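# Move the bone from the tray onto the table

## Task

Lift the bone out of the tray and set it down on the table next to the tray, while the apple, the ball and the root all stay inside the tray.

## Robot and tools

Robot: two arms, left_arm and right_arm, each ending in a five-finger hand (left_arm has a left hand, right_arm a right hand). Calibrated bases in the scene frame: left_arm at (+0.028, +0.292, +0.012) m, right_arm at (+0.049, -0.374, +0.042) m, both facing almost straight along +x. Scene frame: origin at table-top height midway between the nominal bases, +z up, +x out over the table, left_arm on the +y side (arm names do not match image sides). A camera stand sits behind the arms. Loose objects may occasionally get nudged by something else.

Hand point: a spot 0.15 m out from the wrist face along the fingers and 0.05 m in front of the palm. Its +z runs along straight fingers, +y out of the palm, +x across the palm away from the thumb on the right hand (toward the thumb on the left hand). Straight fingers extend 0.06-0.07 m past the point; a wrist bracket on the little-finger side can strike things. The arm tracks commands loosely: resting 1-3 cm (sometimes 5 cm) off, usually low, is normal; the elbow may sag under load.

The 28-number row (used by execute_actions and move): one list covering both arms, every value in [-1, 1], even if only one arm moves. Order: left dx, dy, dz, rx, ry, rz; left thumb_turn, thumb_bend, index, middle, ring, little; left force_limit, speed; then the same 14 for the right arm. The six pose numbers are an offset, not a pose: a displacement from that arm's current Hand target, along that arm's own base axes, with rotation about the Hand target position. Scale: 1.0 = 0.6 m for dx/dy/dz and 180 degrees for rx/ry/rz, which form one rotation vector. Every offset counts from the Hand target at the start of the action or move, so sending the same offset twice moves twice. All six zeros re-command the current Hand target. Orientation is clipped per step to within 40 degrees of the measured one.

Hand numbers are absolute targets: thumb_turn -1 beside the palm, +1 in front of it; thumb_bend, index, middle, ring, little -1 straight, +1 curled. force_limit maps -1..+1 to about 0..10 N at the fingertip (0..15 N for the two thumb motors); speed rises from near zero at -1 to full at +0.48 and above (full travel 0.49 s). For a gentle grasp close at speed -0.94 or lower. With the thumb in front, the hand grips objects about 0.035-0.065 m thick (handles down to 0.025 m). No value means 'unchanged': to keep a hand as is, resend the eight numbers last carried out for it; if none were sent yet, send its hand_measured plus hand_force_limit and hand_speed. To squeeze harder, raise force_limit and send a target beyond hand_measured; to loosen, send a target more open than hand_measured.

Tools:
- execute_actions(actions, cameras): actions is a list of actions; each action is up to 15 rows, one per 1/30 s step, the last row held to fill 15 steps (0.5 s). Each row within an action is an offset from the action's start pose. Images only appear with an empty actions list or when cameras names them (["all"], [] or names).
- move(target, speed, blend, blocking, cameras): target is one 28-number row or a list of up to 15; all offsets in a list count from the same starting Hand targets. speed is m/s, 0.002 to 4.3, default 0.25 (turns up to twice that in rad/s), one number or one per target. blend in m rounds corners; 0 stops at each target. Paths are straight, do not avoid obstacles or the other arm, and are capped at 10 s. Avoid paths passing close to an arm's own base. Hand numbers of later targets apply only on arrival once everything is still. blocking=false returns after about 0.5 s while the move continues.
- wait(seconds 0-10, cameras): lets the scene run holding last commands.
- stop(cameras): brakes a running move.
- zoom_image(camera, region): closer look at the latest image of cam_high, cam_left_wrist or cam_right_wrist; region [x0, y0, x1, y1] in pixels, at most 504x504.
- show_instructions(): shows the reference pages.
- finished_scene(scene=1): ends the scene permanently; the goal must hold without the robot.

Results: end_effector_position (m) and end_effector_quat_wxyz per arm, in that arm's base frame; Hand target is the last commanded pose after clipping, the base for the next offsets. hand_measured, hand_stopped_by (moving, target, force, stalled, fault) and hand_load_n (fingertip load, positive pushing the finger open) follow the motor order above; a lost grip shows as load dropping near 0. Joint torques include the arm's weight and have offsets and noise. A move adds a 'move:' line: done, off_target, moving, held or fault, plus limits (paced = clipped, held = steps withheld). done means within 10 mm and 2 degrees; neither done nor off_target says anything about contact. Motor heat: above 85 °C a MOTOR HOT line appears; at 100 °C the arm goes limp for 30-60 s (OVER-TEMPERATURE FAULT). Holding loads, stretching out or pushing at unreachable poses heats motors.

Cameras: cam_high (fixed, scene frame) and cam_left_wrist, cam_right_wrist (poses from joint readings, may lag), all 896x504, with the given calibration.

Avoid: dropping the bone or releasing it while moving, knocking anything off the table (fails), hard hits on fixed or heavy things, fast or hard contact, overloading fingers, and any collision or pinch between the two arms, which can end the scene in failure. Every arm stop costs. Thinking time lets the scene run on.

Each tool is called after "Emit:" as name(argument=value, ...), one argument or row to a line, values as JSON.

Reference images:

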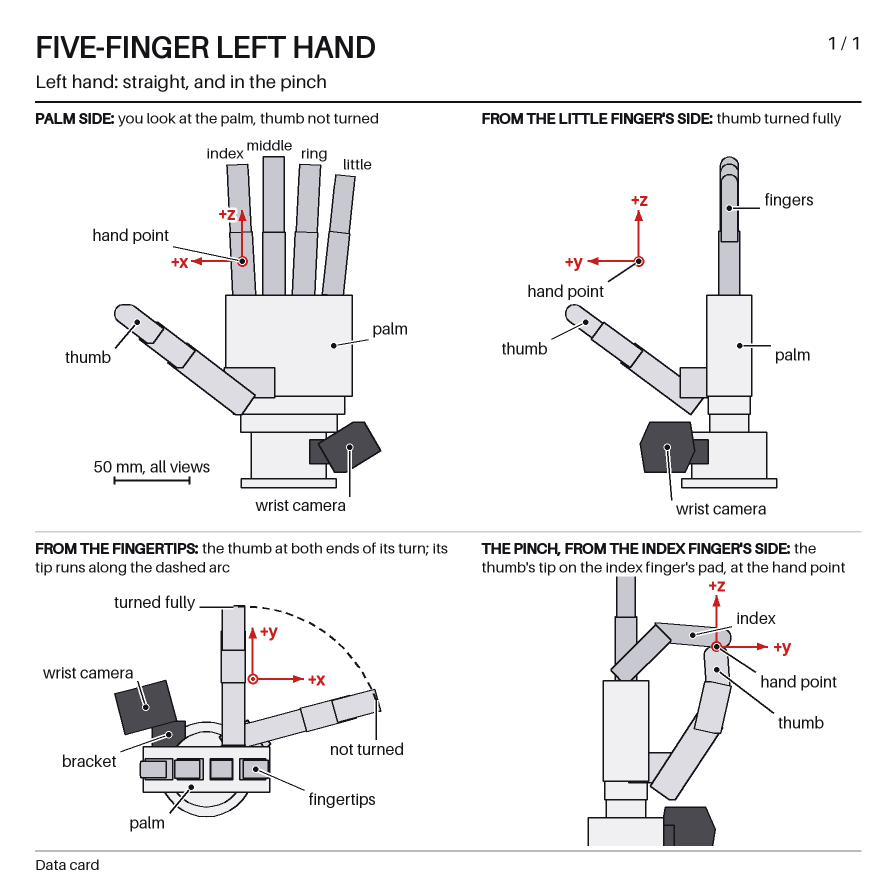

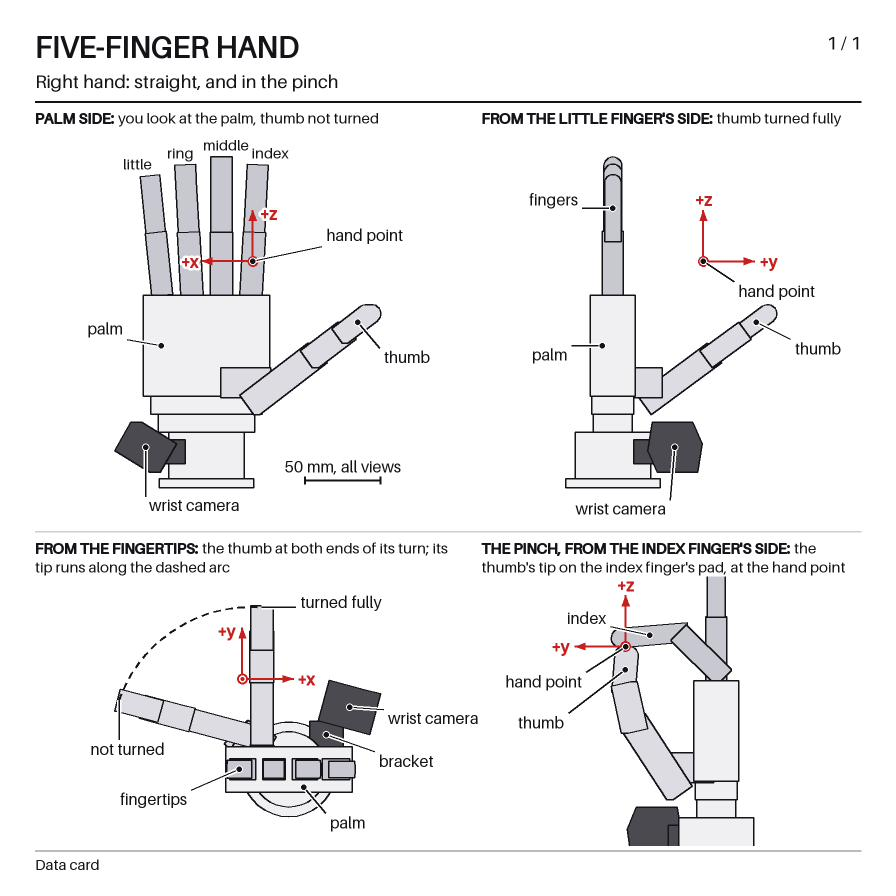

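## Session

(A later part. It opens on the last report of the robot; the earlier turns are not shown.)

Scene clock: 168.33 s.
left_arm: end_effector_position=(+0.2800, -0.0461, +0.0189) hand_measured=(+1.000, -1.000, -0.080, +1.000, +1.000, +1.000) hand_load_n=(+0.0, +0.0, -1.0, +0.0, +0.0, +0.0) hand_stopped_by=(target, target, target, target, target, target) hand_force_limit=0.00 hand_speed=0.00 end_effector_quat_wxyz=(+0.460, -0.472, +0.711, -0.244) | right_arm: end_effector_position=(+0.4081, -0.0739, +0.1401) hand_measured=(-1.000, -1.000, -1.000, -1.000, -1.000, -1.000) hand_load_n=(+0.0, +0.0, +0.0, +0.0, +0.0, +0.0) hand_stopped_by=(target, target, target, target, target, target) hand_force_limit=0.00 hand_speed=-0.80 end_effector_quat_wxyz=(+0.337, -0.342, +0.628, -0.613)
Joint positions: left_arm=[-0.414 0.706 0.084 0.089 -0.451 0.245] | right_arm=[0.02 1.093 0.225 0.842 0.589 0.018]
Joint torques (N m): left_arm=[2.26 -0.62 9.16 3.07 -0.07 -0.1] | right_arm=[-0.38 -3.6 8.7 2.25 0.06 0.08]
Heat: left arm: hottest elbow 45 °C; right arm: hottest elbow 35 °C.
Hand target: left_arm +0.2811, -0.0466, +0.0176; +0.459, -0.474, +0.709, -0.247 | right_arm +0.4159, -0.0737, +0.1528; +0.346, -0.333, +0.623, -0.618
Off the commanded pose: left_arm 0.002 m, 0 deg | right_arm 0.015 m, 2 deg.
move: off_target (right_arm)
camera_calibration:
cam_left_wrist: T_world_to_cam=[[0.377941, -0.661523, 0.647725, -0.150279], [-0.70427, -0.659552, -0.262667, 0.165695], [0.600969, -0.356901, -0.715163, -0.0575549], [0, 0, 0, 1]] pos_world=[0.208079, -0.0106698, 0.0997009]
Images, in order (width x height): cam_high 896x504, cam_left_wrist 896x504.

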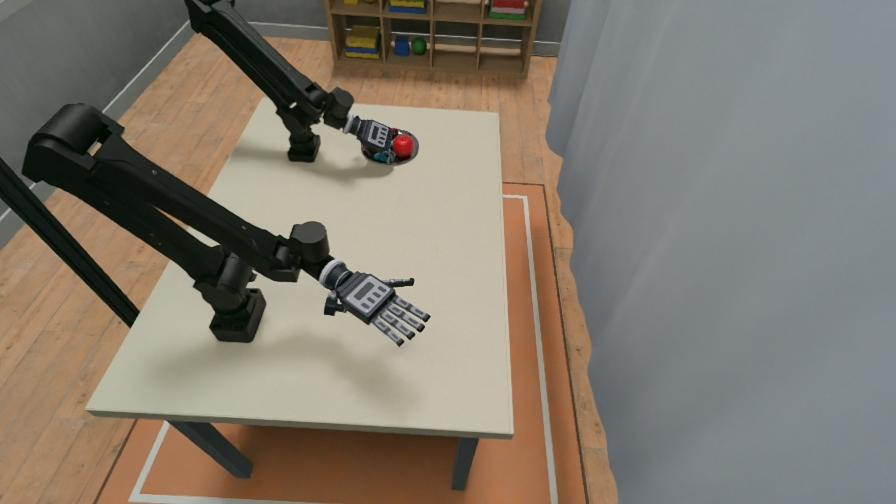

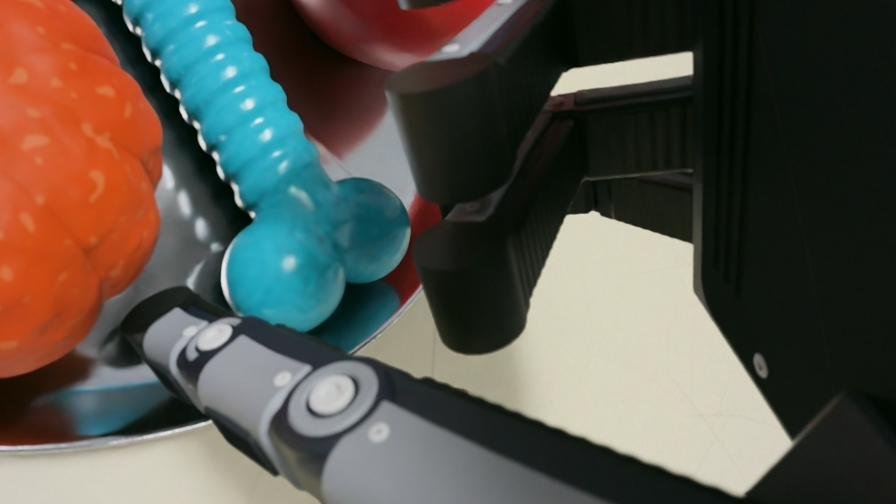

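Emit:
move(
  target=[
    [0,0,0,0,0,0,1,-1,0.0,1,1,1,0,-0.5,0,0,0,0,0,0,-1,-1,-1,-1,-1,-1,0,-0.8],
    [-0.0027,0.0063,-0.01,0,0,0,1,-1,0.0,1,1,1,0,-0.5,0,0,0,0,0,0,-1,-1,-1,-1,-1,-1,0,-0.8],
  ],
  speed=0.03,
  cameras=["cam_high","cam_left_wrist"],
)

Emit:
zoom_image(
  camera="cam_high",
  region=[360, 130, 425, 170],
)

Scene clock: 175.73 s.
left_arm: end_effector_position=(+0.2803, -0.0447, +0.0156) hand_measured=(+1.000, -1.000, +0.000, +1.000, +1.000, +1.000) hand_load_n=(+0.0, +0.0, -1.0, +0.0, +0.0, +0.0) hand_stopped_by=(target, target, target, target, target, target) hand_force_limit=0.00 hand_speed=-0.50 end_effector_quat_wxyz=(+0.461, -0.475, +0.707, -0.250) | right_arm: end_effector_position=(+0.4081, -0.0739, +0.1401) hand_measured=(-1.000, -1.000, -1.000, -1.000, -1.000, -1.000) hand_load_n=(+0.0, +0.0, +0.0, +0.0, +0.0, +0.0) hand_stopped_by=(target, target, target, target, target, target) hand_force_limit=0.00 hand_speed=-0.80 end_effector_quat_wxyz=(+0.337, -0.342, +0.628, -0.613)
Joint positions: left_arm=[-0.399 0.717 0.07 0.127 -0.437 0.244] | right_arm=[0.02 1.093 0.225 0.842 0.589 0.018]
Joint torques (N m): left_arm=[2.55 -0.62 8.77 2.91 -0.02 0] | right_arm=[-0.38 -3.66 8.72 2.24 0.06 0.08]
Heat: left arm: hottest elbow 44 °C; right arm: hottest elbow 35 °C.
Hand target: left_arm +0.2796, -0.0429, +0.0118; +0.459, -0.474, +0.709, -0.248 | right_arm +0.4159, -0.0737, +0.1528; +0.346, -0.333, +0.623, -0.618
Off the commanded pose: left_arm 0.004 m, 0 deg | right_arm 0.015 m, 2 deg.
move: off_target (right_arm)
camera_calibration:
cam_left_wrist: T_world_to_cam=[[0.373936, -0.652677, 0.658927, -0.145978], [-0.700325, -0.664492, -0.26076, 0.164611], [0.608044, -0.363955, -0.705563, -0.06204], [0, 0, 0, 1]] pos_world=[0.20759, -0.00847401, 0.0953397]
Images, in order (width x height): cam_high 896x504, cam_left_wrist 896x504.

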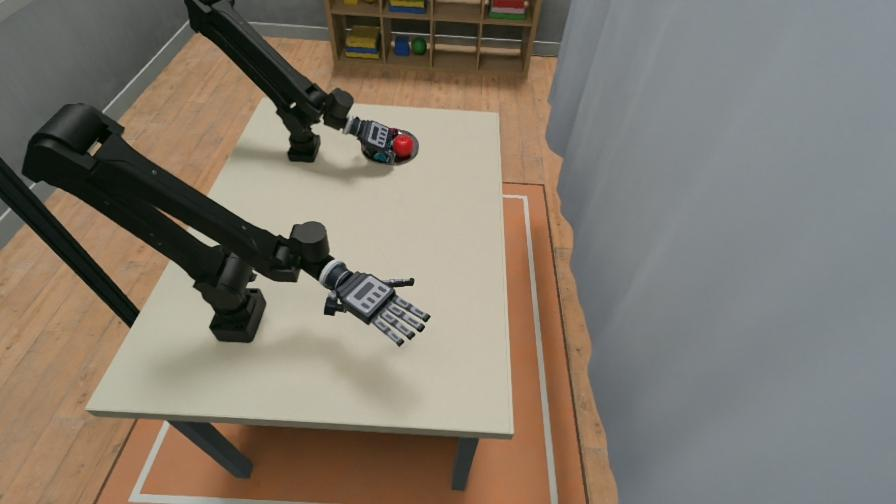

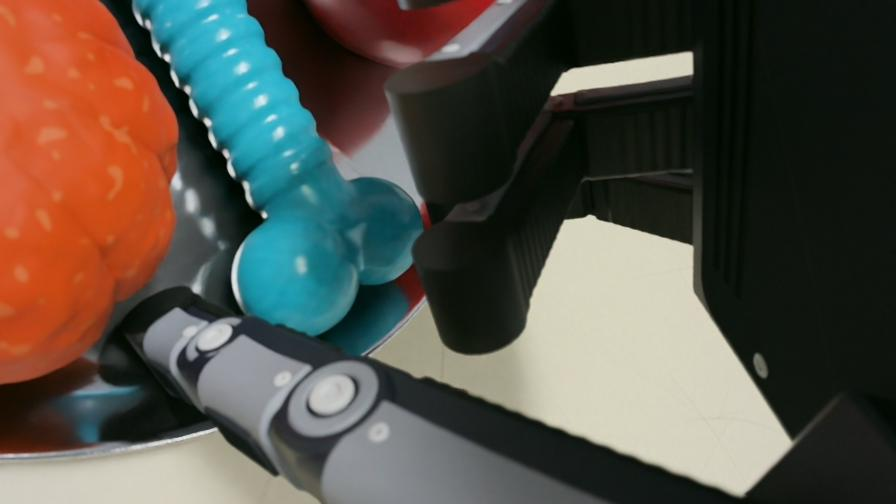

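Scaled by 7.754 from the camera's 896x504 image, which has a finer 1280x720 frame.

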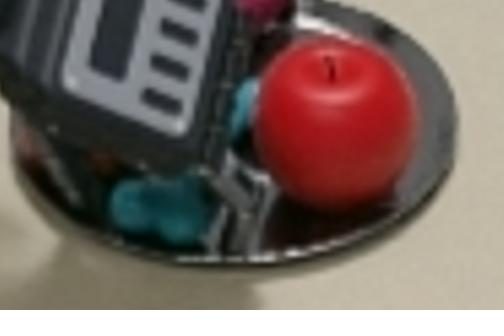

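Emit:
execute_actions(
  actions=[
    [[0,0,0,0,0,0,1,-1,0.5,1,1,1,-0.4,-0.93,0,0,0,0,0,0,-1,-1,-1,-1,-1,-1,0,-0.8]],
    [[0,0,0,0,0,0,1,-1,0.5,1,1,1,-0.4,-0.93,0,0,0,0,0,0,-1,-1,-1,-1,-1,-1,0,-0.8]],
    [[0,0,0,0,0,0,1,-1,0.5,1,1,1,-0.4,-0.93,0,0,0,0,0,0,-1,-1,-1,-1,-1,-1,0,-0.8]],
    [[0,0,0,0,0,0,1,-1,0.5,1,1,1,-0.4,-0.93,0,0,0,0,0,0,-1,-1,-1,-1,-1,-1,0,-0.8]],
  ],
  cameras=["cam_high","cam_left_wrist"],
)

Emit:
zoom_image(
  camera="cam_high",
  region=[360, 130, 425, 170],
)

Scene clock: 182.37 s.
left_arm: end_effector_position=(+0.2800, -0.0446, +0.0149) hand_measured=(+1.000, -1.000, +0.254, +1.000, +1.000, +1.000) hand_load_n=(-2.0, +0.5, +3.5, +0.0, +0.0, +0.0) hand_stopped_by=(target, target, force, target, target, target) hand_force_limit=-0.40 hand_speed=-0.93 end_effector_quat_wxyz=(+0.460, -0.474, +0.708, -0.249) | right_arm: end_effector_position=(+0.4081, -0.0739, +0.1401) hand_measured=(-1.000, -1.000, -1.000, -1.000, -1.000, -1.000) hand_load_n=(+0.0, +0.0, +0.0, +0.0, +0.0, +0.0) hand_stopped_by=(target, target, target, target, target, target) hand_force_limit=0.00 hand_speed=-0.80 end_effector_quat_wxyz=(+0.337, -0.342, +0.628, -0.613)
Joint positions: left_arm=[-0.399 0.719 0.069 0.128 -0.435 0.247] | right_arm=[0.02 1.093 0.225 0.842 0.589 0.018]
Joint torques (N m): left_arm=[2.55 -0.67 8.76 3 -0.07 -0.02] | right_arm=[-0.38 -3.66 8.7 2.24 0.06 0.08]
Heat: left arm: hottest elbow 44 °C; right arm: hottest elbow 35 °C.
Hand target: left_arm +0.2795, -0.0429, +0.0116; +0.459, -0.474, +0.709, -0.247 | right_arm +0.4159, -0.0737, +0.1528; +0.346, -0.333, +0.623, -0.618
Off the commanded pose: left_arm 0.004 m, 0 deg | right_arm 0.015 m, 2 deg.
Step readings (end_effector_position of left_arm | right_arm):
0: (+0.2801, -0.0446, +0.0154) | (+0.4081, -0.0739, +0.1401)
1: (+0.2801, -0.0446, +0.0154) | (+0.4081, -0.0739, +0.1401)
2: (+0.2801, -0.0446, +0.0153) | (+0.4081, -0.0739, +0.1401)
4: (+0.2802, -0.0445, +0.0153) | (+0.4081, -0.0739, +0.1401)
8: (+0.2801, -0.0445, +0.0150) | (+0.4081, -0.0739, +0.1401)
15: (+0.2800, -0.0446, +0.0149) | (+0.4081, -0.0739, +0.1401)
16: (+0.2800, -0.0446, +0.0149) | (+0.4081, -0.0739, +0.1401)
17: (+0.2800, -0.0445, +0.0149) | (+0.4081, -0.0739, +0.1401)
19: (+0.2800, -0.0445, +0.0149) | (+0.4081, -0.0739, +0.1401)
23: (+0.2800, -0.0445, +0.0149) | (+0.4081, -0.0739, +0.1401)
30: (+0.2800, -0.0446, +0.0149) | (+0.4081, -0.0739, +0.1401)
31: (+0.2800, -0.0446, +0.0149) | (+0.4081, -0.0739, +0.1401)
32: (+0.2800, -0.0446, +0.0149) | (+0.4081, -0.0739, +0.1401)
34: (+0.2800, -0.0446, +0.0149) | (+0.4081, -0.0739, +0.1401)
38: (+0.2800, -0.0446, +0.0149) | (+0.4081, -0.0739, +0.1401)
45: (+0.2800, -0.0446, +0.0149) | (+0.4081, -0.0739, +0.1401)
46: (+0.2800, -0.0446, +0.0149) | (+0.4081, -0.0739, +0.1401)
47: (+0.2800, -0.0446, +0.0149) | (+0.4081, -0.0739, +0.1401)
49: (+0.2800, -0.0446, +0.0149) | (+0.4081, -0.0739, +0.1401)
53: (+0.2800, -0.0446, +0.0149) | (+0.4081, -0.0739, +0.1401)
60: (+0.2800, -0.0446, +0.0149) | (+0.4081, -0.0739, +0.1401)
camera_calibration:
cam_left_wrist: T_world_to_cam=[[0.374115, -0.654789, 0.656727, -0.145452], [-0.702242, -0.662548, -0.260549, 0.164797], [0.605717, -0.363706, -0.707689, -0.0616484], [0, 0, 0, 1]] pos_world=[0.207485, -0.00847581, 0.0948318]
Images, in order (width x height): cam_high 896x504, cam_left_wrist 896x504.

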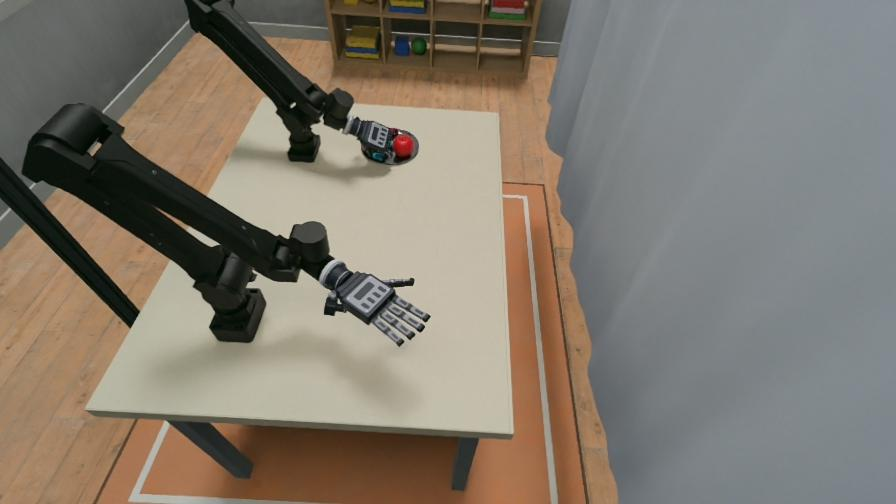

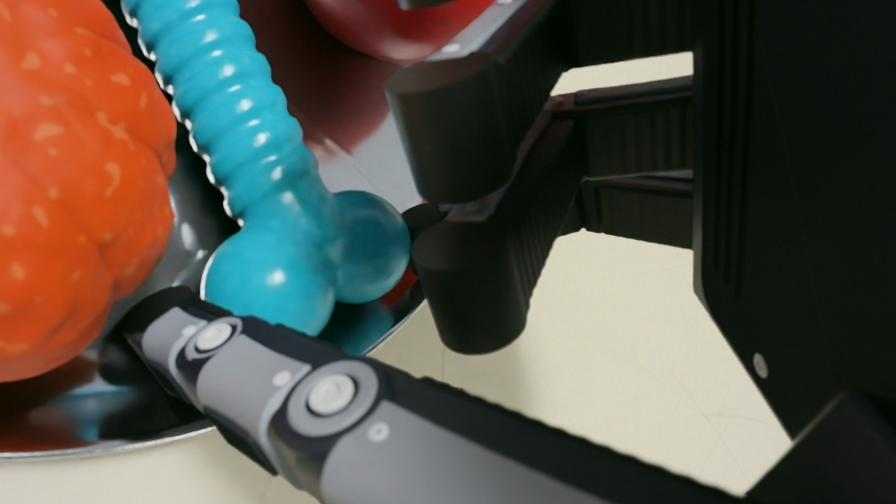

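Scaled by 7.754 from the camera's 896x504 image, which has a finer 1280x720 frame.

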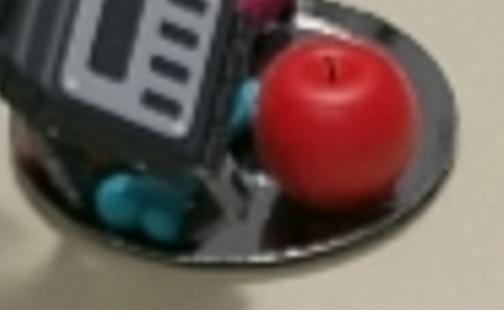

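Emit:
move(
  target=[0,0,0.0417,0,0,0,1,-1,0.5,1,1,1,-0.4,-0.93,0,0,0,0,0,0,-1,-1,-1,-1,-1,-1,0,-0.8],
  speed=0.04,
  cameras=["cam_high","cam_left_wrist"],
)

Emit:
zoom_image(
  camera="cam_high",
  region=[360, 130, 425, 170],
)

Scene clock: 187.03 s.
left_arm: end_effector_position=(+0.2685, -0.0394, +0.0172) hand_measured=(+1.000, -1.000, +0.254, +1.000, +1.000, +1.000) hand_load_n=(-3.0, +0.5, +3.5, +0.0, +0.0, +0.0) hand_stopped_by=(target, target, force, target, target, target) hand_force_limit=-0.40 hand_speed=-0.93 end_effector_quat_wxyz=(+0.453, -0.474, +0.717, -0.237) | right_arm: end_effector_position=(+0.4081, -0.0739, +0.1401) hand_measured=(-1.000, -1.000, -1.000, -1.000, -1.000, -1.000) hand_load_n=(-0.5, +0.0, +0.0, +0.0, +0.0, +0.0) hand_stopped_by=(target, target, target, target, target, target) hand_force_limit=0.00 hand_speed=-0.80 end_effector_quat_wxyz=(+0.337, -0.342, +0.628, -0.613)
Joint positions: left_arm=[-0.396 0.614 0.075 -0.016 -0.433 0.25] | right_arm=[0.02 1.093 0.225 0.842 0.589 0.018]
Joint torques (N m): left_arm=[2.49 -1.67 13.23 1.74 -0.12 -0.03] | right_arm=[-0.38 -3.66 8.72 2.25 0.06 0.08]
Heat: left arm: hottest elbow 44 °C; right arm: hottest elbow 35 °C.
Hand target: left_arm +0.2796, -0.0428, +0.0368; +0.459, -0.474, +0.709, -0.247 | right_arm +0.4159, -0.0737, +0.1528; +0.346, -0.333, +0.623, -0.618
Off the commanded pose: left_arm 0.023 m, 2 deg | right_arm 0.015 m, 2 deg.
move: off_target (left_arm, right_arm)
camera_calibration:
cam_left_wrist: T_world_to_cam=[[0.393077, -0.664125, 0.635947, -0.144323], [-0.710609, -0.658328, -0.248273, 0.163056], [0.583546, -0.354319, -0.730706, -0.0444899], [0, 0, 0, 1]] pos_world=[0.198561, -0.00426756, 0.0997554]
Images, in order (width x height): cam_high 896x504, cam_left_wrist 896x504.

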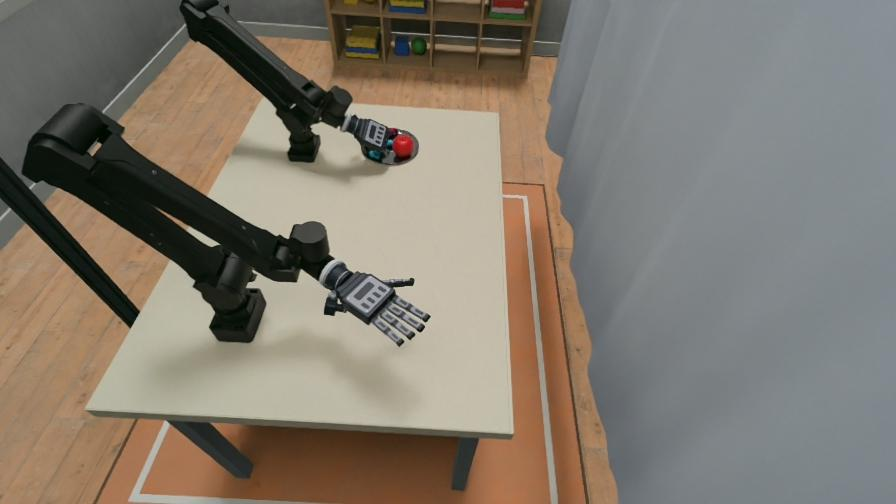

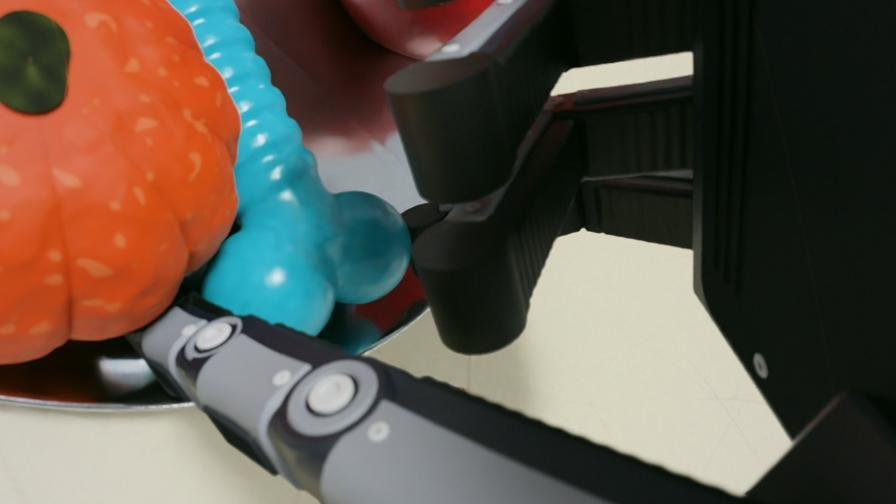

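Scaled by 7.754 from the camera's 896x504 image, which has a finer 1280x720 frame.

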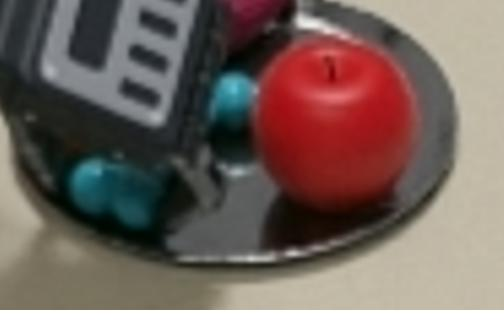

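Emit:
move(
  target=[0,0,0.05,0,0,0,1,-1,0.5,1,1,1,-0.4,-0.93,0,0,0,0,0,0,-1,-1,-1,-1,-1,-1,0,-0.8],
  speed=0.04,
  cameras=["cam_high","cam_left_wrist"],
)

Emit:
zoom_image(
  camera="cam_high",
  region=[360, 130, 425, 170],
)

Scene clock: 191.37 s.
left_arm: end_effector_position=(+0.2653, -0.0380, +0.0361) hand_measured=(+1.000, -1.000, +0.254, +1.000, +1.000, +1.000) hand_load_n=(-0.5, +0.5, +3.0, +0.0, +0.0, +0.0) hand_stopped_by=(target, target, force, target, target, target) hand_force_limit=-0.40 hand_speed=-0.93 end_effector_quat_wxyz=(+0.446, -0.475, +0.723, -0.230) | right_arm: end_effector_position=(+0.4081, -0.0739, +0.1401) hand_measured=(-1.000, -1.000, -1.000, -1.000, -1.000, -1.000) hand_load_n=(+0.0, +0.0, +0.0, +0.0, +0.0, +0.0) hand_stopped_by=(target, target, target, target, target, target) hand_force_limit=0.00 hand_speed=-0.80 end_effector_quat_wxyz=(+0.337, -0.342, +0.628, -0.613)
Joint positions: left_arm=[-0.392 0.522 0.128 -0.183 -0.426 0.25] | right_arm=[0.02 1.093 0.225 0.842 0.589 0.018]
Joint torques (N m): left_arm=[2.2 -1.55 15.02 1.88 -0.31 -0.03] | right_arm=[-0.38 -3.66 8.7 2.24 0.06 0.08]
Heat: left arm: hottest elbow 45 °C; right arm: hottest elbow 35 °C.
Hand target: left_arm +0.2795, -0.0428, +0.0666; +0.459, -0.474, +0.709, -0.247 | right_arm +0.4159, -0.0737, +0.1528; +0.346, -0.333, +0.623, -0.618
Off the commanded pose: left_arm 0.034 m, 3 deg | right_arm 0.015 m, 2 deg.
move: off_target (left_arm, right_arm)
camera_calibration:
cam_left_wrist: T_world_to_cam=[[0.406754, -0.668109, 0.623042, -0.157492], [-0.716745, -0.656258, -0.2358, 0.167646], [0.566416, -0.35065, -0.7458, -0.0229907], [0, 0, 0, 1]] pos_world=[0.197242, -0.00326466, 0.120508]
Images, in order (width x height): cam_high 896x504, cam_left_wrist 896x504.

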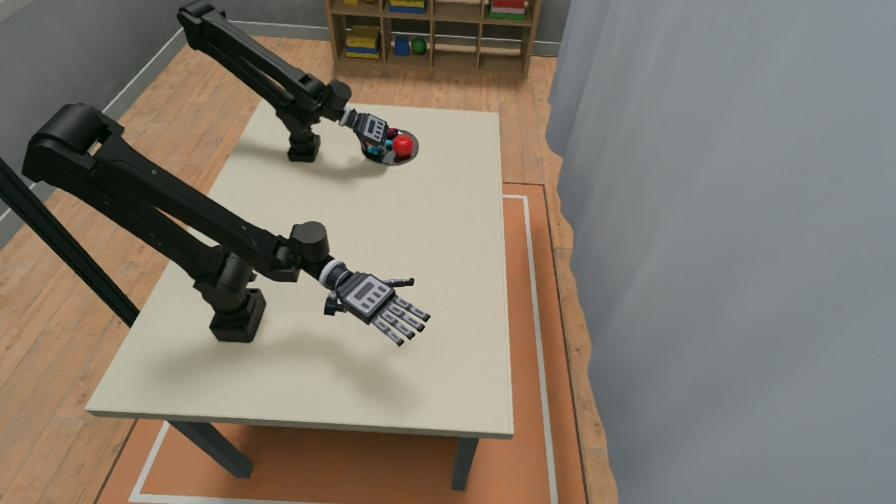

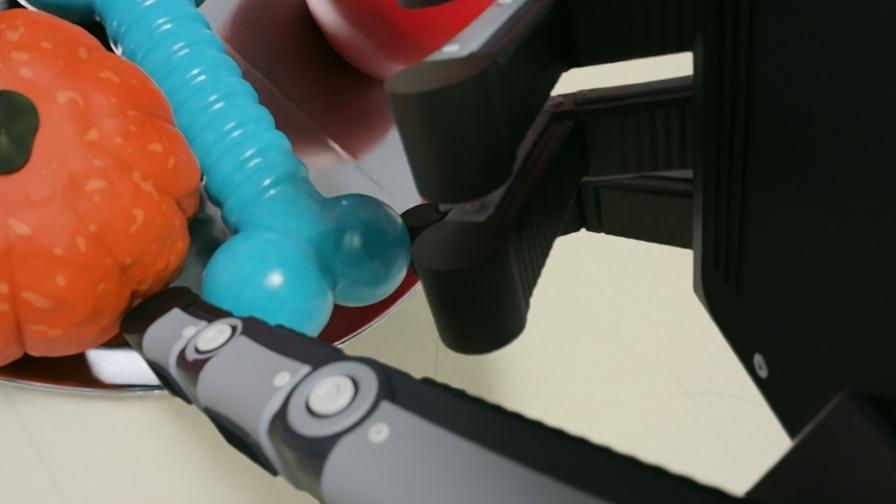

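Scaled by 7.754 from the camera's 896x504 image, which has a finer 1280x720 frame.

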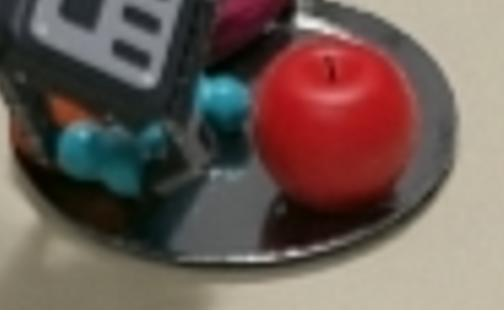

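Emit:
move(
  target=[0,0,0.15,0,0,0,1,-1,0.5,1,1,1,-0.4,-0.93,0,0,0,0,0,0,-1,-1,-1,-1,-1,-1,0,-0.8],
  speed=0.07,
  cameras=["cam_high","cam_left_wrist"],
)

Emit:
zoom_image(
  camera="cam_high",
  region=[350, 100, 430, 170],
)

Scene clock: 195.77 s.
left_arm: end_effector_position=(+0.2712, -0.0399, +0.1259) hand_measured=(+1.000, -1.000, +0.254, +1.000, +1.000, +1.000) hand_load_n=(+0.0, +0.0, +0.0, +0.0, +0.0, +0.0) hand_stopped_by=(target, target, force, target, target, target) hand_force_limit=-0.40 hand_speed=-0.93 end_effector_quat_wxyz=(+0.445, -0.476, +0.723, -0.230) | right_arm: end_effector_position=(+0.4081, -0.0739, +0.1401) hand_measured=(-1.000, -1.000, -1.000, -1.000, -1.000, -1.000) hand_load_n=(+0.0, +0.0, +0.0, +0.0, +0.0, +0.0) hand_stopped_by=(target, target, target, target, target, target) hand_force_limit=0.00 hand_speed=-0.80 end_effector_quat_wxyz=(+0.337, -0.342, +0.628, -0.613)
Joint positions: left_arm=[-0.388 0.428 0.355 -0.503 -0.424 0.25] | right_arm=[0.02 1.093 0.225 0.842 0.589 0.018]
Joint torques (N m): left_arm=[1.79 -1.38 15.66 1.91 -0.45 -0.03] | right_arm=[-0.38 -3.66 8.7 2.24 0.06 0.08]
Heat: left arm: hottest elbow 45 °C; right arm: hottest elbow 35 °C.
Hand target: left_arm +0.2795, -0.0429, +0.1567; +0.459, -0.474, +0.709, -0.247 | right_arm +0.4159, -0.0737, +0.1528; +0.346, -0.333, +0.623, -0.618
Off the commanded pose: left_arm 0.032 m, 3 deg | right_arm 0.015 m, 2 deg.
move: off_target (left_arm, right_arm)
camera_calibration:
cam_left_wrist: T_world_to_cam=[[0.40792, -0.666682, 0.623808, -0.217462], [-0.715752, -0.657684, -0.234843, 0.191324], [0.566834, -0.350695, -0.745461, 0.0398748], [0, 0, 0, 1]] pos_world=[0.203045, -0.00516322, 0.210311]
Images, in order (width x height): cam_high 896x504, cam_left_wrist 896x504.

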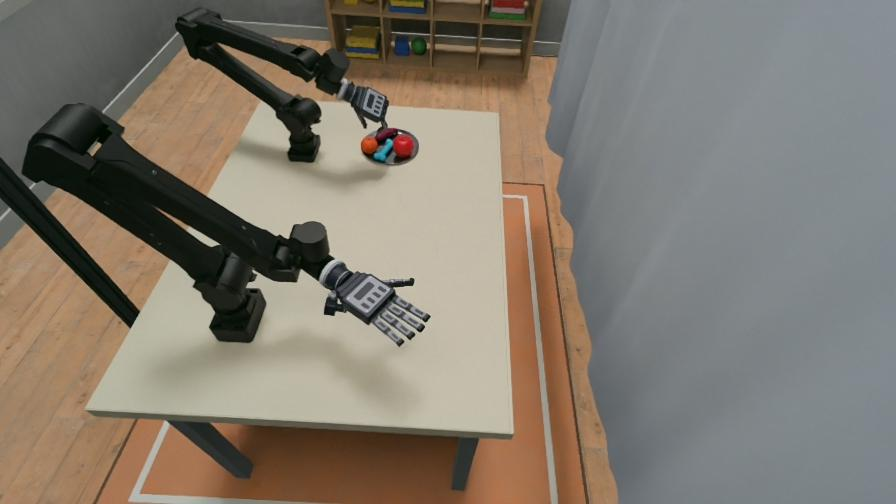

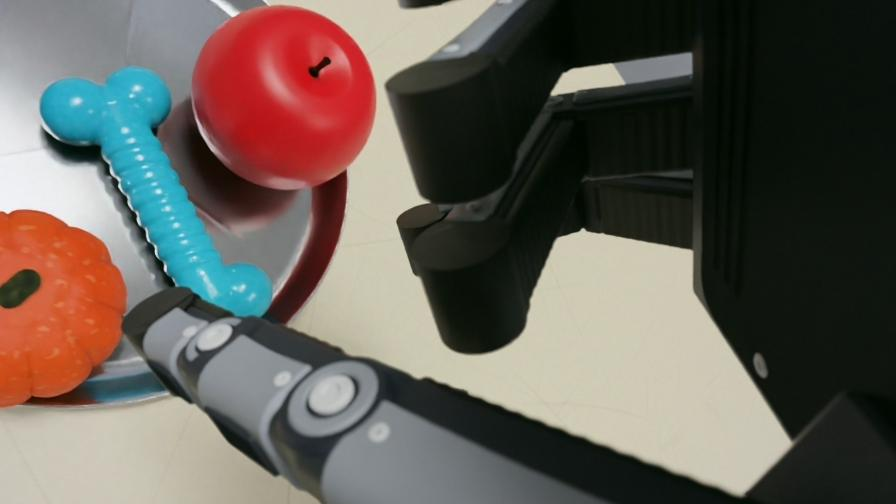

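Scaled by 6.300 from the camera's 896x504 image, which has a finer 1280x720 frame.

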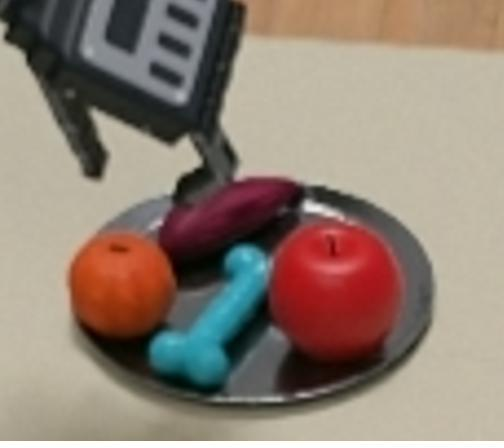

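Emit:
move(
  target=[0.0025,-0.0285,-0.1545,0.0063,0.0449,0.049,1,-1,-0.16,1,1,1,0,-0.5,0,0,0,0,0,0,-1,-1,-1,-1,-1,-1,0,-0.8],
  speed=0.1,
  cameras=["cam_high","cam_left_wrist"],
)

Emit:
zoom_image(
  camera="cam_high",
  region=[355, 115, 425, 170],
)

Scene clock: 224.50 s.
left_arm: end_effector_position=(+0.2776, -0.0552, +0.0627) hand_measured=(+1.000, -1.000, -0.160, +1.000, +1.000, +1.000) hand_load_n=(+0.0, +0.0, +0.0, +0.0, +0.0, +0.0) hand_stopped_by=(target, target, target, target, target, target) hand_force_limit=0.00 hand_speed=-0.50 end_effector_quat_wxyz=(+0.429, -0.537, +0.708, -0.163) | right_arm: end_effector_position=(+0.4081, -0.0739, +0.1401) hand_measured=(-1.000, -1.000, -1.000, -1.000, -1.000, -1.000) hand_load_n=(-0.5, +0.0, +0.0, +0.0, +0.0, +0.0) hand_stopped_by=(target, target, target, target, target, target) hand_force_limit=0.00 hand_speed=-0.80 end_effector_quat_wxyz=(+0.337, -0.342, +0.628, -0.613)
Joint positions: left_arm=[-0.519 0.741 0.328 -0.384 -0.629 0.017] | right_arm=[0.02 1.093 0.225 0.842 0.589 0.018]
Joint torques (N m): left_arm=[1.2 -1.96 10.21 2.71 -0.61 -0.18] | right_arm=[-0.38 -3.6 8.7 2.24 0.06 0.08]
Heat: left arm: hottest elbow 47 °C; right arm: hottest elbow 35 °C.
Hand target: left_arm +0.2810, -0.0600, +0.0639; +0.430, -0.539, +0.704, -0.170 | right_arm +0.4159, -0.0737, +0.1528; +0.346, -0.333, +0.623, -0.618
Off the commanded pose: left_arm 0.006 m, 1 deg | right_arm 0.015 m, 2 deg.
move: off_target (right_arm)
camera_calibration:
cam_left_wrist: T_world_to_cam=[[0.567872, -0.603099, 0.560172, -0.227812], [-0.626869, -0.757923, -0.180519, 0.137437], [0.533438, -0.248643, -0.808468, 0.00256858], [0, 0, 0, 1]] pos_world=[0.214153, -0.0325875, 0.1545]
Images, in order (width x height): cam_high 896x504, cam_left_wrist 896x504.

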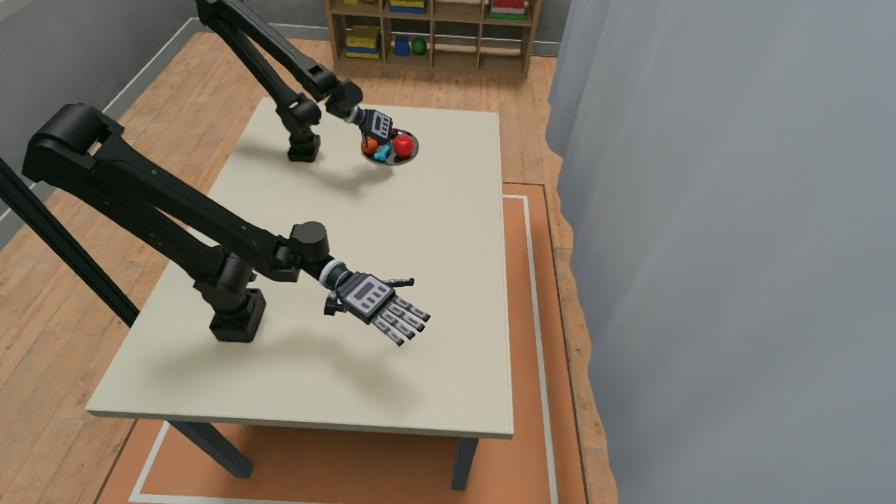

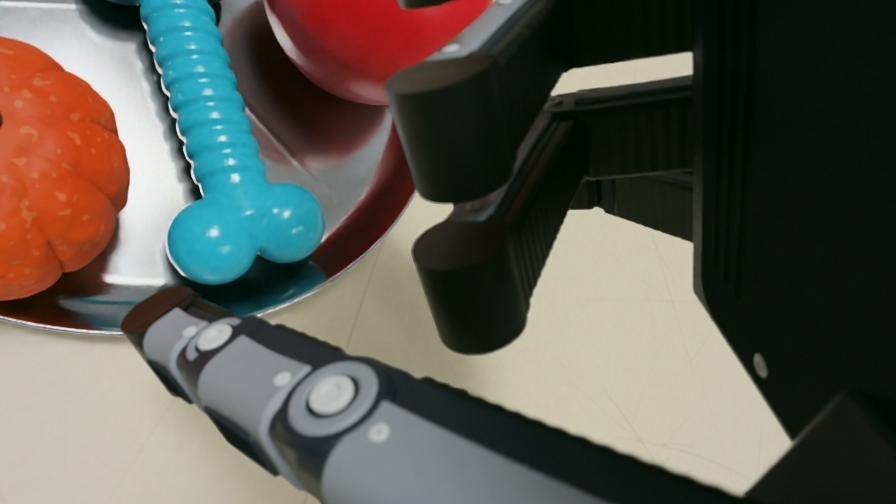

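Scaled by 7.200 from the camera's 896x504 image, which has a finer 1280x720 frame.

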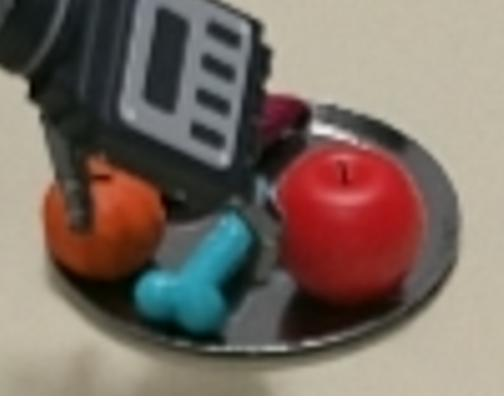

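Emit:
move(
  target=[0.0087,0.0245,-0.0712,0,0,0,1,-1,0,1,1,1,0,-0.5,0,0,0,0,0,0,-1,-1,-1,-1,-1,-1,0,-0.8],
  speed=0.05,
  cameras=["cam_high","cam_left_wrist"],
)

Emit:
zoom_image(
  camera="cam_high",
  region=[355, 115, 425, 170],
)

Scene clock: 236.23 s.
left_arm: end_effector_position=(+0.2837, -0.0470, +0.0217) hand_measured=(+1.000, -1.000, +0.000, +1.000, +1.000, +1.000) hand_load_n=(+0.0, +0.0, +0.0, +0.0, +0.5, +0.0) hand_stopped_by=(target, target, target, target, target, target) hand_force_limit=0.00 hand_speed=-0.50 end_effector_quat_wxyz=(+0.428, -0.541, +0.703, -0.171) | right_arm: end_effector_position=(+0.4081, -0.0739, +0.1401) hand_measured=(-1.000, -1.000, -1.000, -1.000, -1.000, -1.000) hand_load_n=(+0.0, +0.0, +0.0, +0.0, +0.0, +0.0) hand_stopped_by=(target, target, target, target, target, target) hand_force_limit=0.00 hand_speed=-0.80 end_effector_quat_wxyz=(+0.337, -0.342, +0.628, -0.613)
Joint positions: left_arm=[-0.457 0.85 0.235 -0.14 -0.579 0.058] | right_arm=[0.02 1.093 0.225 0.842 0.589 0.018]
Joint torques (N m): left_arm=[2.61 -2.37 9.1 2.81 -0.3 0.1] | right_arm=[-0.38 -3.6 8.7 2.24 0.06 0.08]
Motor temperatures (°C): left_arm=[32 29 48 27 29 27] | right_arm=[30 28 35 28 30 30]
Heat: left arm: hottest elbow 48 °C; right arm: hottest elbow 35 °C.
Hand target: left_arm +0.2863, -0.0452, +0.0212; +0.431, -0.539, +0.704, -0.170 | right_arm +0.4159, -0.0737, +0.1528; +0.346, -0.333, +0.623, -0.618
Off the commanded pose: left_arm 0.003 m, 0 deg | right_arm 0.015 m, 2 deg.
move: off_target (right_arm)
camera_calibration:
cam_left_wrist: T_world_to_cam=[[0.563145, -0.59179, 0.57676, -0.201834], [-0.623205, -0.762487, -0.173864, 0.138582], [0.542663, -0.261529, -0.798197, -0.0352714], [0, 0, 0, 1]] pos_world=[0.219167, -0.0230006, 0.112351]
Images, in order (width x height): cam_high 896x504, cam_left_wrist 896x504.

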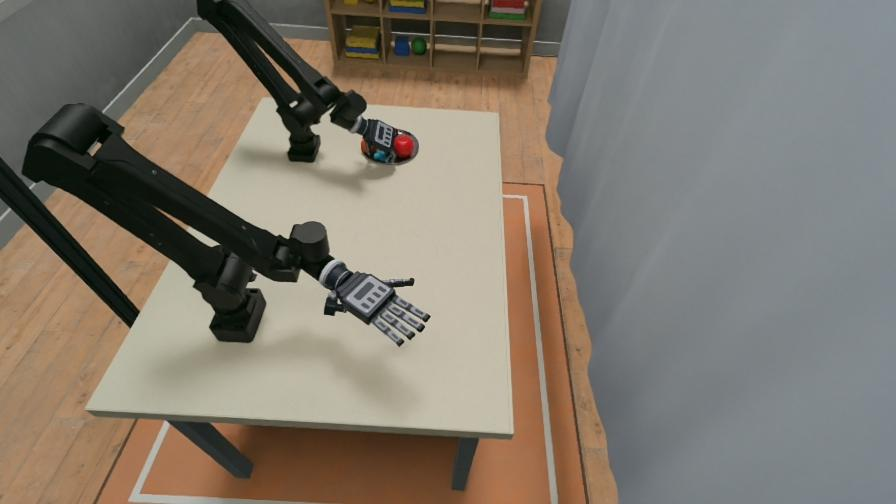

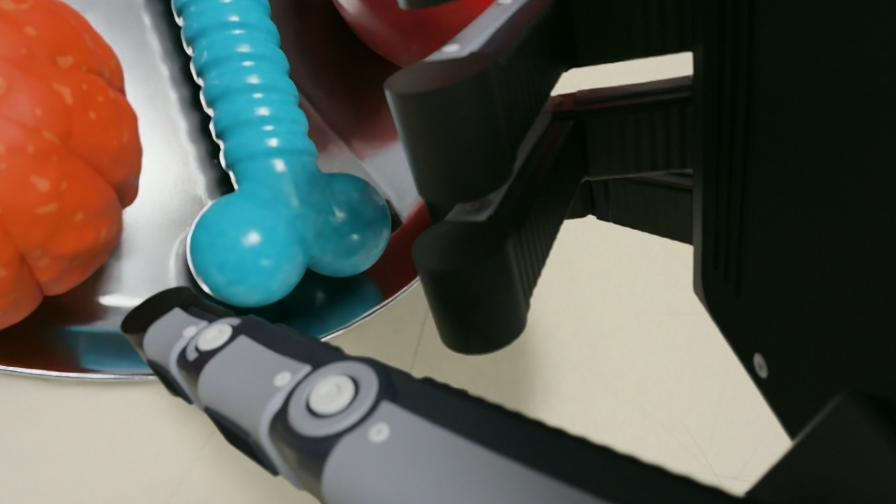

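Scaled by 7.200 from the camera's 896x504 image, which has a finer 1280x720 frame.

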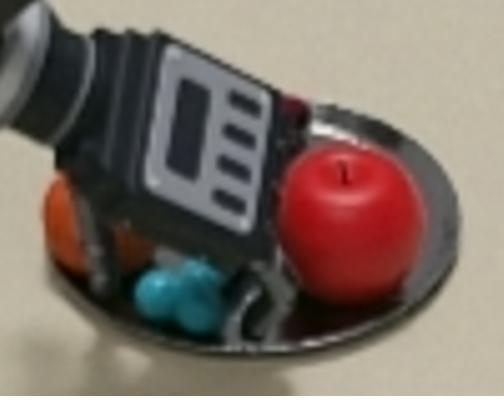

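Emit:
move(
  target=[-0.002,0.012,-0.017,0,0,0,1,-1,0,1,1,1,0,-0.5,0,0,0,0,0,0,-1,-1,-1,-1,-1,-1,0,-0.8],
  speed=0.03,
  cameras=["cam_high","cam_left_wrist"],
)

Emit:
zoom_image(
  camera="cam_high",
  region=[355, 115, 425, 170],
)

Scene clock: 240.03 s.
left_arm: end_effector_position=(+0.2844, -0.0403, +0.0136) hand_measured=(+1.000, -1.000, +0.000, +1.000, +1.000, +1.000) hand_load_n=(+0.0, +0.0, -1.0, +0.0, +0.0, +0.0) hand_stopped_by=(target, target, target, target, target, target) hand_force_limit=0.00 hand_speed=-0.50 end_effector_quat_wxyz=(+0.430, -0.540, +0.702, -0.173) | right_arm: end_effector_position=(+0.4081, -0.0739, +0.1401) hand_measured=(-1.000, -1.000, -1.000, -1.000, -1.000, -1.000) hand_load_n=(+0.0, +0.0, +0.0, +0.0, +0.0, +0.0) hand_stopped_by=(target, target, target, target, target, target) hand_force_limit=0.00 hand_speed=-0.80 end_effector_quat_wxyz=(+0.337, -0.342, +0.628, -0.613)
Joint positions: left_arm=[-0.425 0.867 0.209 -0.077 -0.558 0.086] | right_arm=[0.02 1.093 0.225 0.842 0.589 0.018]
Joint torques (N m): left_arm=[2.67 -2.2 8.64 2.8 -0.2 0.02] | right_arm=[-0.38 -3.6 8.7 2.24 0.06 0.08]
Heat: left arm: hottest elbow 48 °C; right arm: hottest elbow 35 °C.
Hand target: left_arm +0.2850, -0.0380, +0.0110; +0.430, -0.539, +0.704, -0.170 | right_arm +0.4159, -0.0737, +0.1528; +0.346, -0.333, +0.623, -0.618
Off the commanded pose: left_arm 0.004 m, 0 deg | right_arm 0.015 m, 2 deg.
move: off_target (right_arm)
camera_calibration:
cam_left_wrist: T_world_to_cam=[[0.55994, -0.591411, 0.580259, -0.192684], [-0.621937, -0.762744, -0.177246, 0.142489], [0.547414, -0.261638, -0.794911, -0.041766], [0, 0, 0, 1]] pos_world=[0.219373, -0.0162003, 0.103862]
Images, in order (width x height): cam_high 896x504, cam_left_wrist 896x504.

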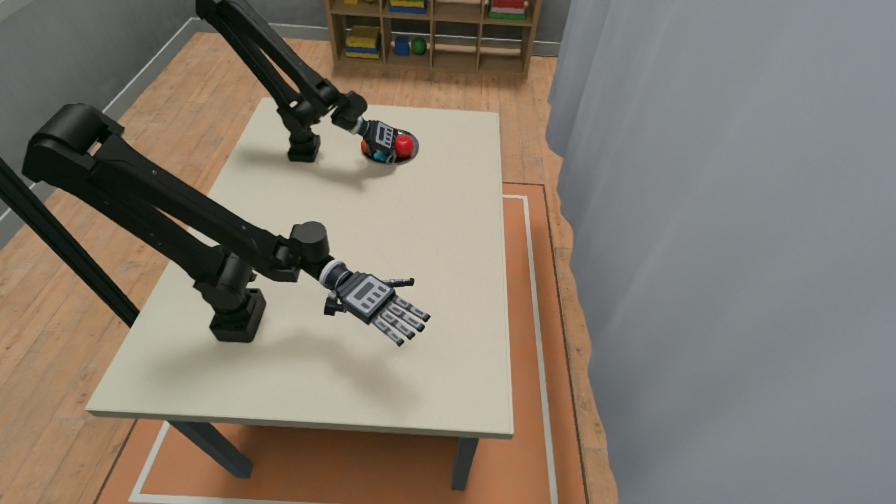

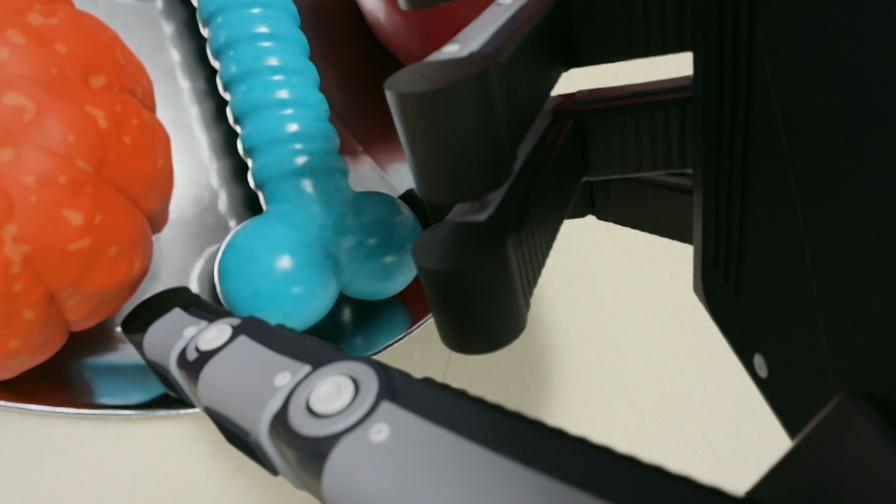

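Scaled by 7.200 from the camera's 896x504 image, which has a finer 1280x720 frame.

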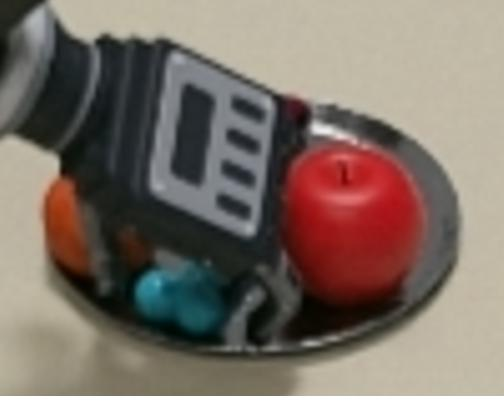

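Emit:
move(
  target=[0.0083,-0.004,0.02,0,0,0,1,-1,0,1,1,1,0,-0.5,0,0,0,0,0,0,-1,-1,-1,-1,-1,-1,0,-0.8],
  speed=0.03,
  cameras=[],
)

Scene clock: 243.57 s.
left_arm: end_effector_position=(+0.2822, -0.0391, +0.0128) hand_measured=(+1.000, -1.000, +0.000, +1.000, +1.000, +1.000) hand_load_n=(+0.0, +0.0, +0.0, +0.0, +0.0, +0.0) hand_stopped_by=(target, target, target, target, target, target) hand_force_limit=0.00 hand_speed=-0.50 end_effector_quat_wxyz=(+0.429, -0.540, +0.704, -0.169) | right_arm: end_effector_position=(+0.4081, -0.0739, +0.1401) hand_measured=(-1.000, -1.000, -1.000, -1.000, -1.000, -1.000) hand_load_n=(+0.0, +0.0, +0.0, +0.0, +0.0, +0.0) hand_stopped_by=(target, target, target, target, target, target) hand_force_limit=0.00 hand_speed=-0.80 end_effector_quat_wxyz=(+0.337, -0.342, +0.628, -0.613)
Joint positions: left_arm=[-0.425 0.863 0.209 -0.091 -0.558 0.086] | right_arm=[0.02 1.093 0.225 0.842 0.589 0.018]
Joint torques (N m): left_arm=[2.49 -3.19 11.48 1.17 -0.23 0.05] | right_arm=[-0.38 -3.6 8.7 2.24 0.06 0.08]
Heat: left arm: hottest elbow 47 °C; right arm: hottest elbow 35 °C.
Hand target: left_arm +0.2901, -0.0404, +0.0230; +0.431, -0.539, +0.704, -0.170 | right_arm +0.4159, -0.0737, +0.1528; +0.346, -0.333, +0.623, -0.618
Off the commanded pose: left_arm 0.013 m, 0 deg | right_arm 0.015 m, 2 deg.
move: off_target (left_arm, right_arm)
No camera images: "cameras" was empty.


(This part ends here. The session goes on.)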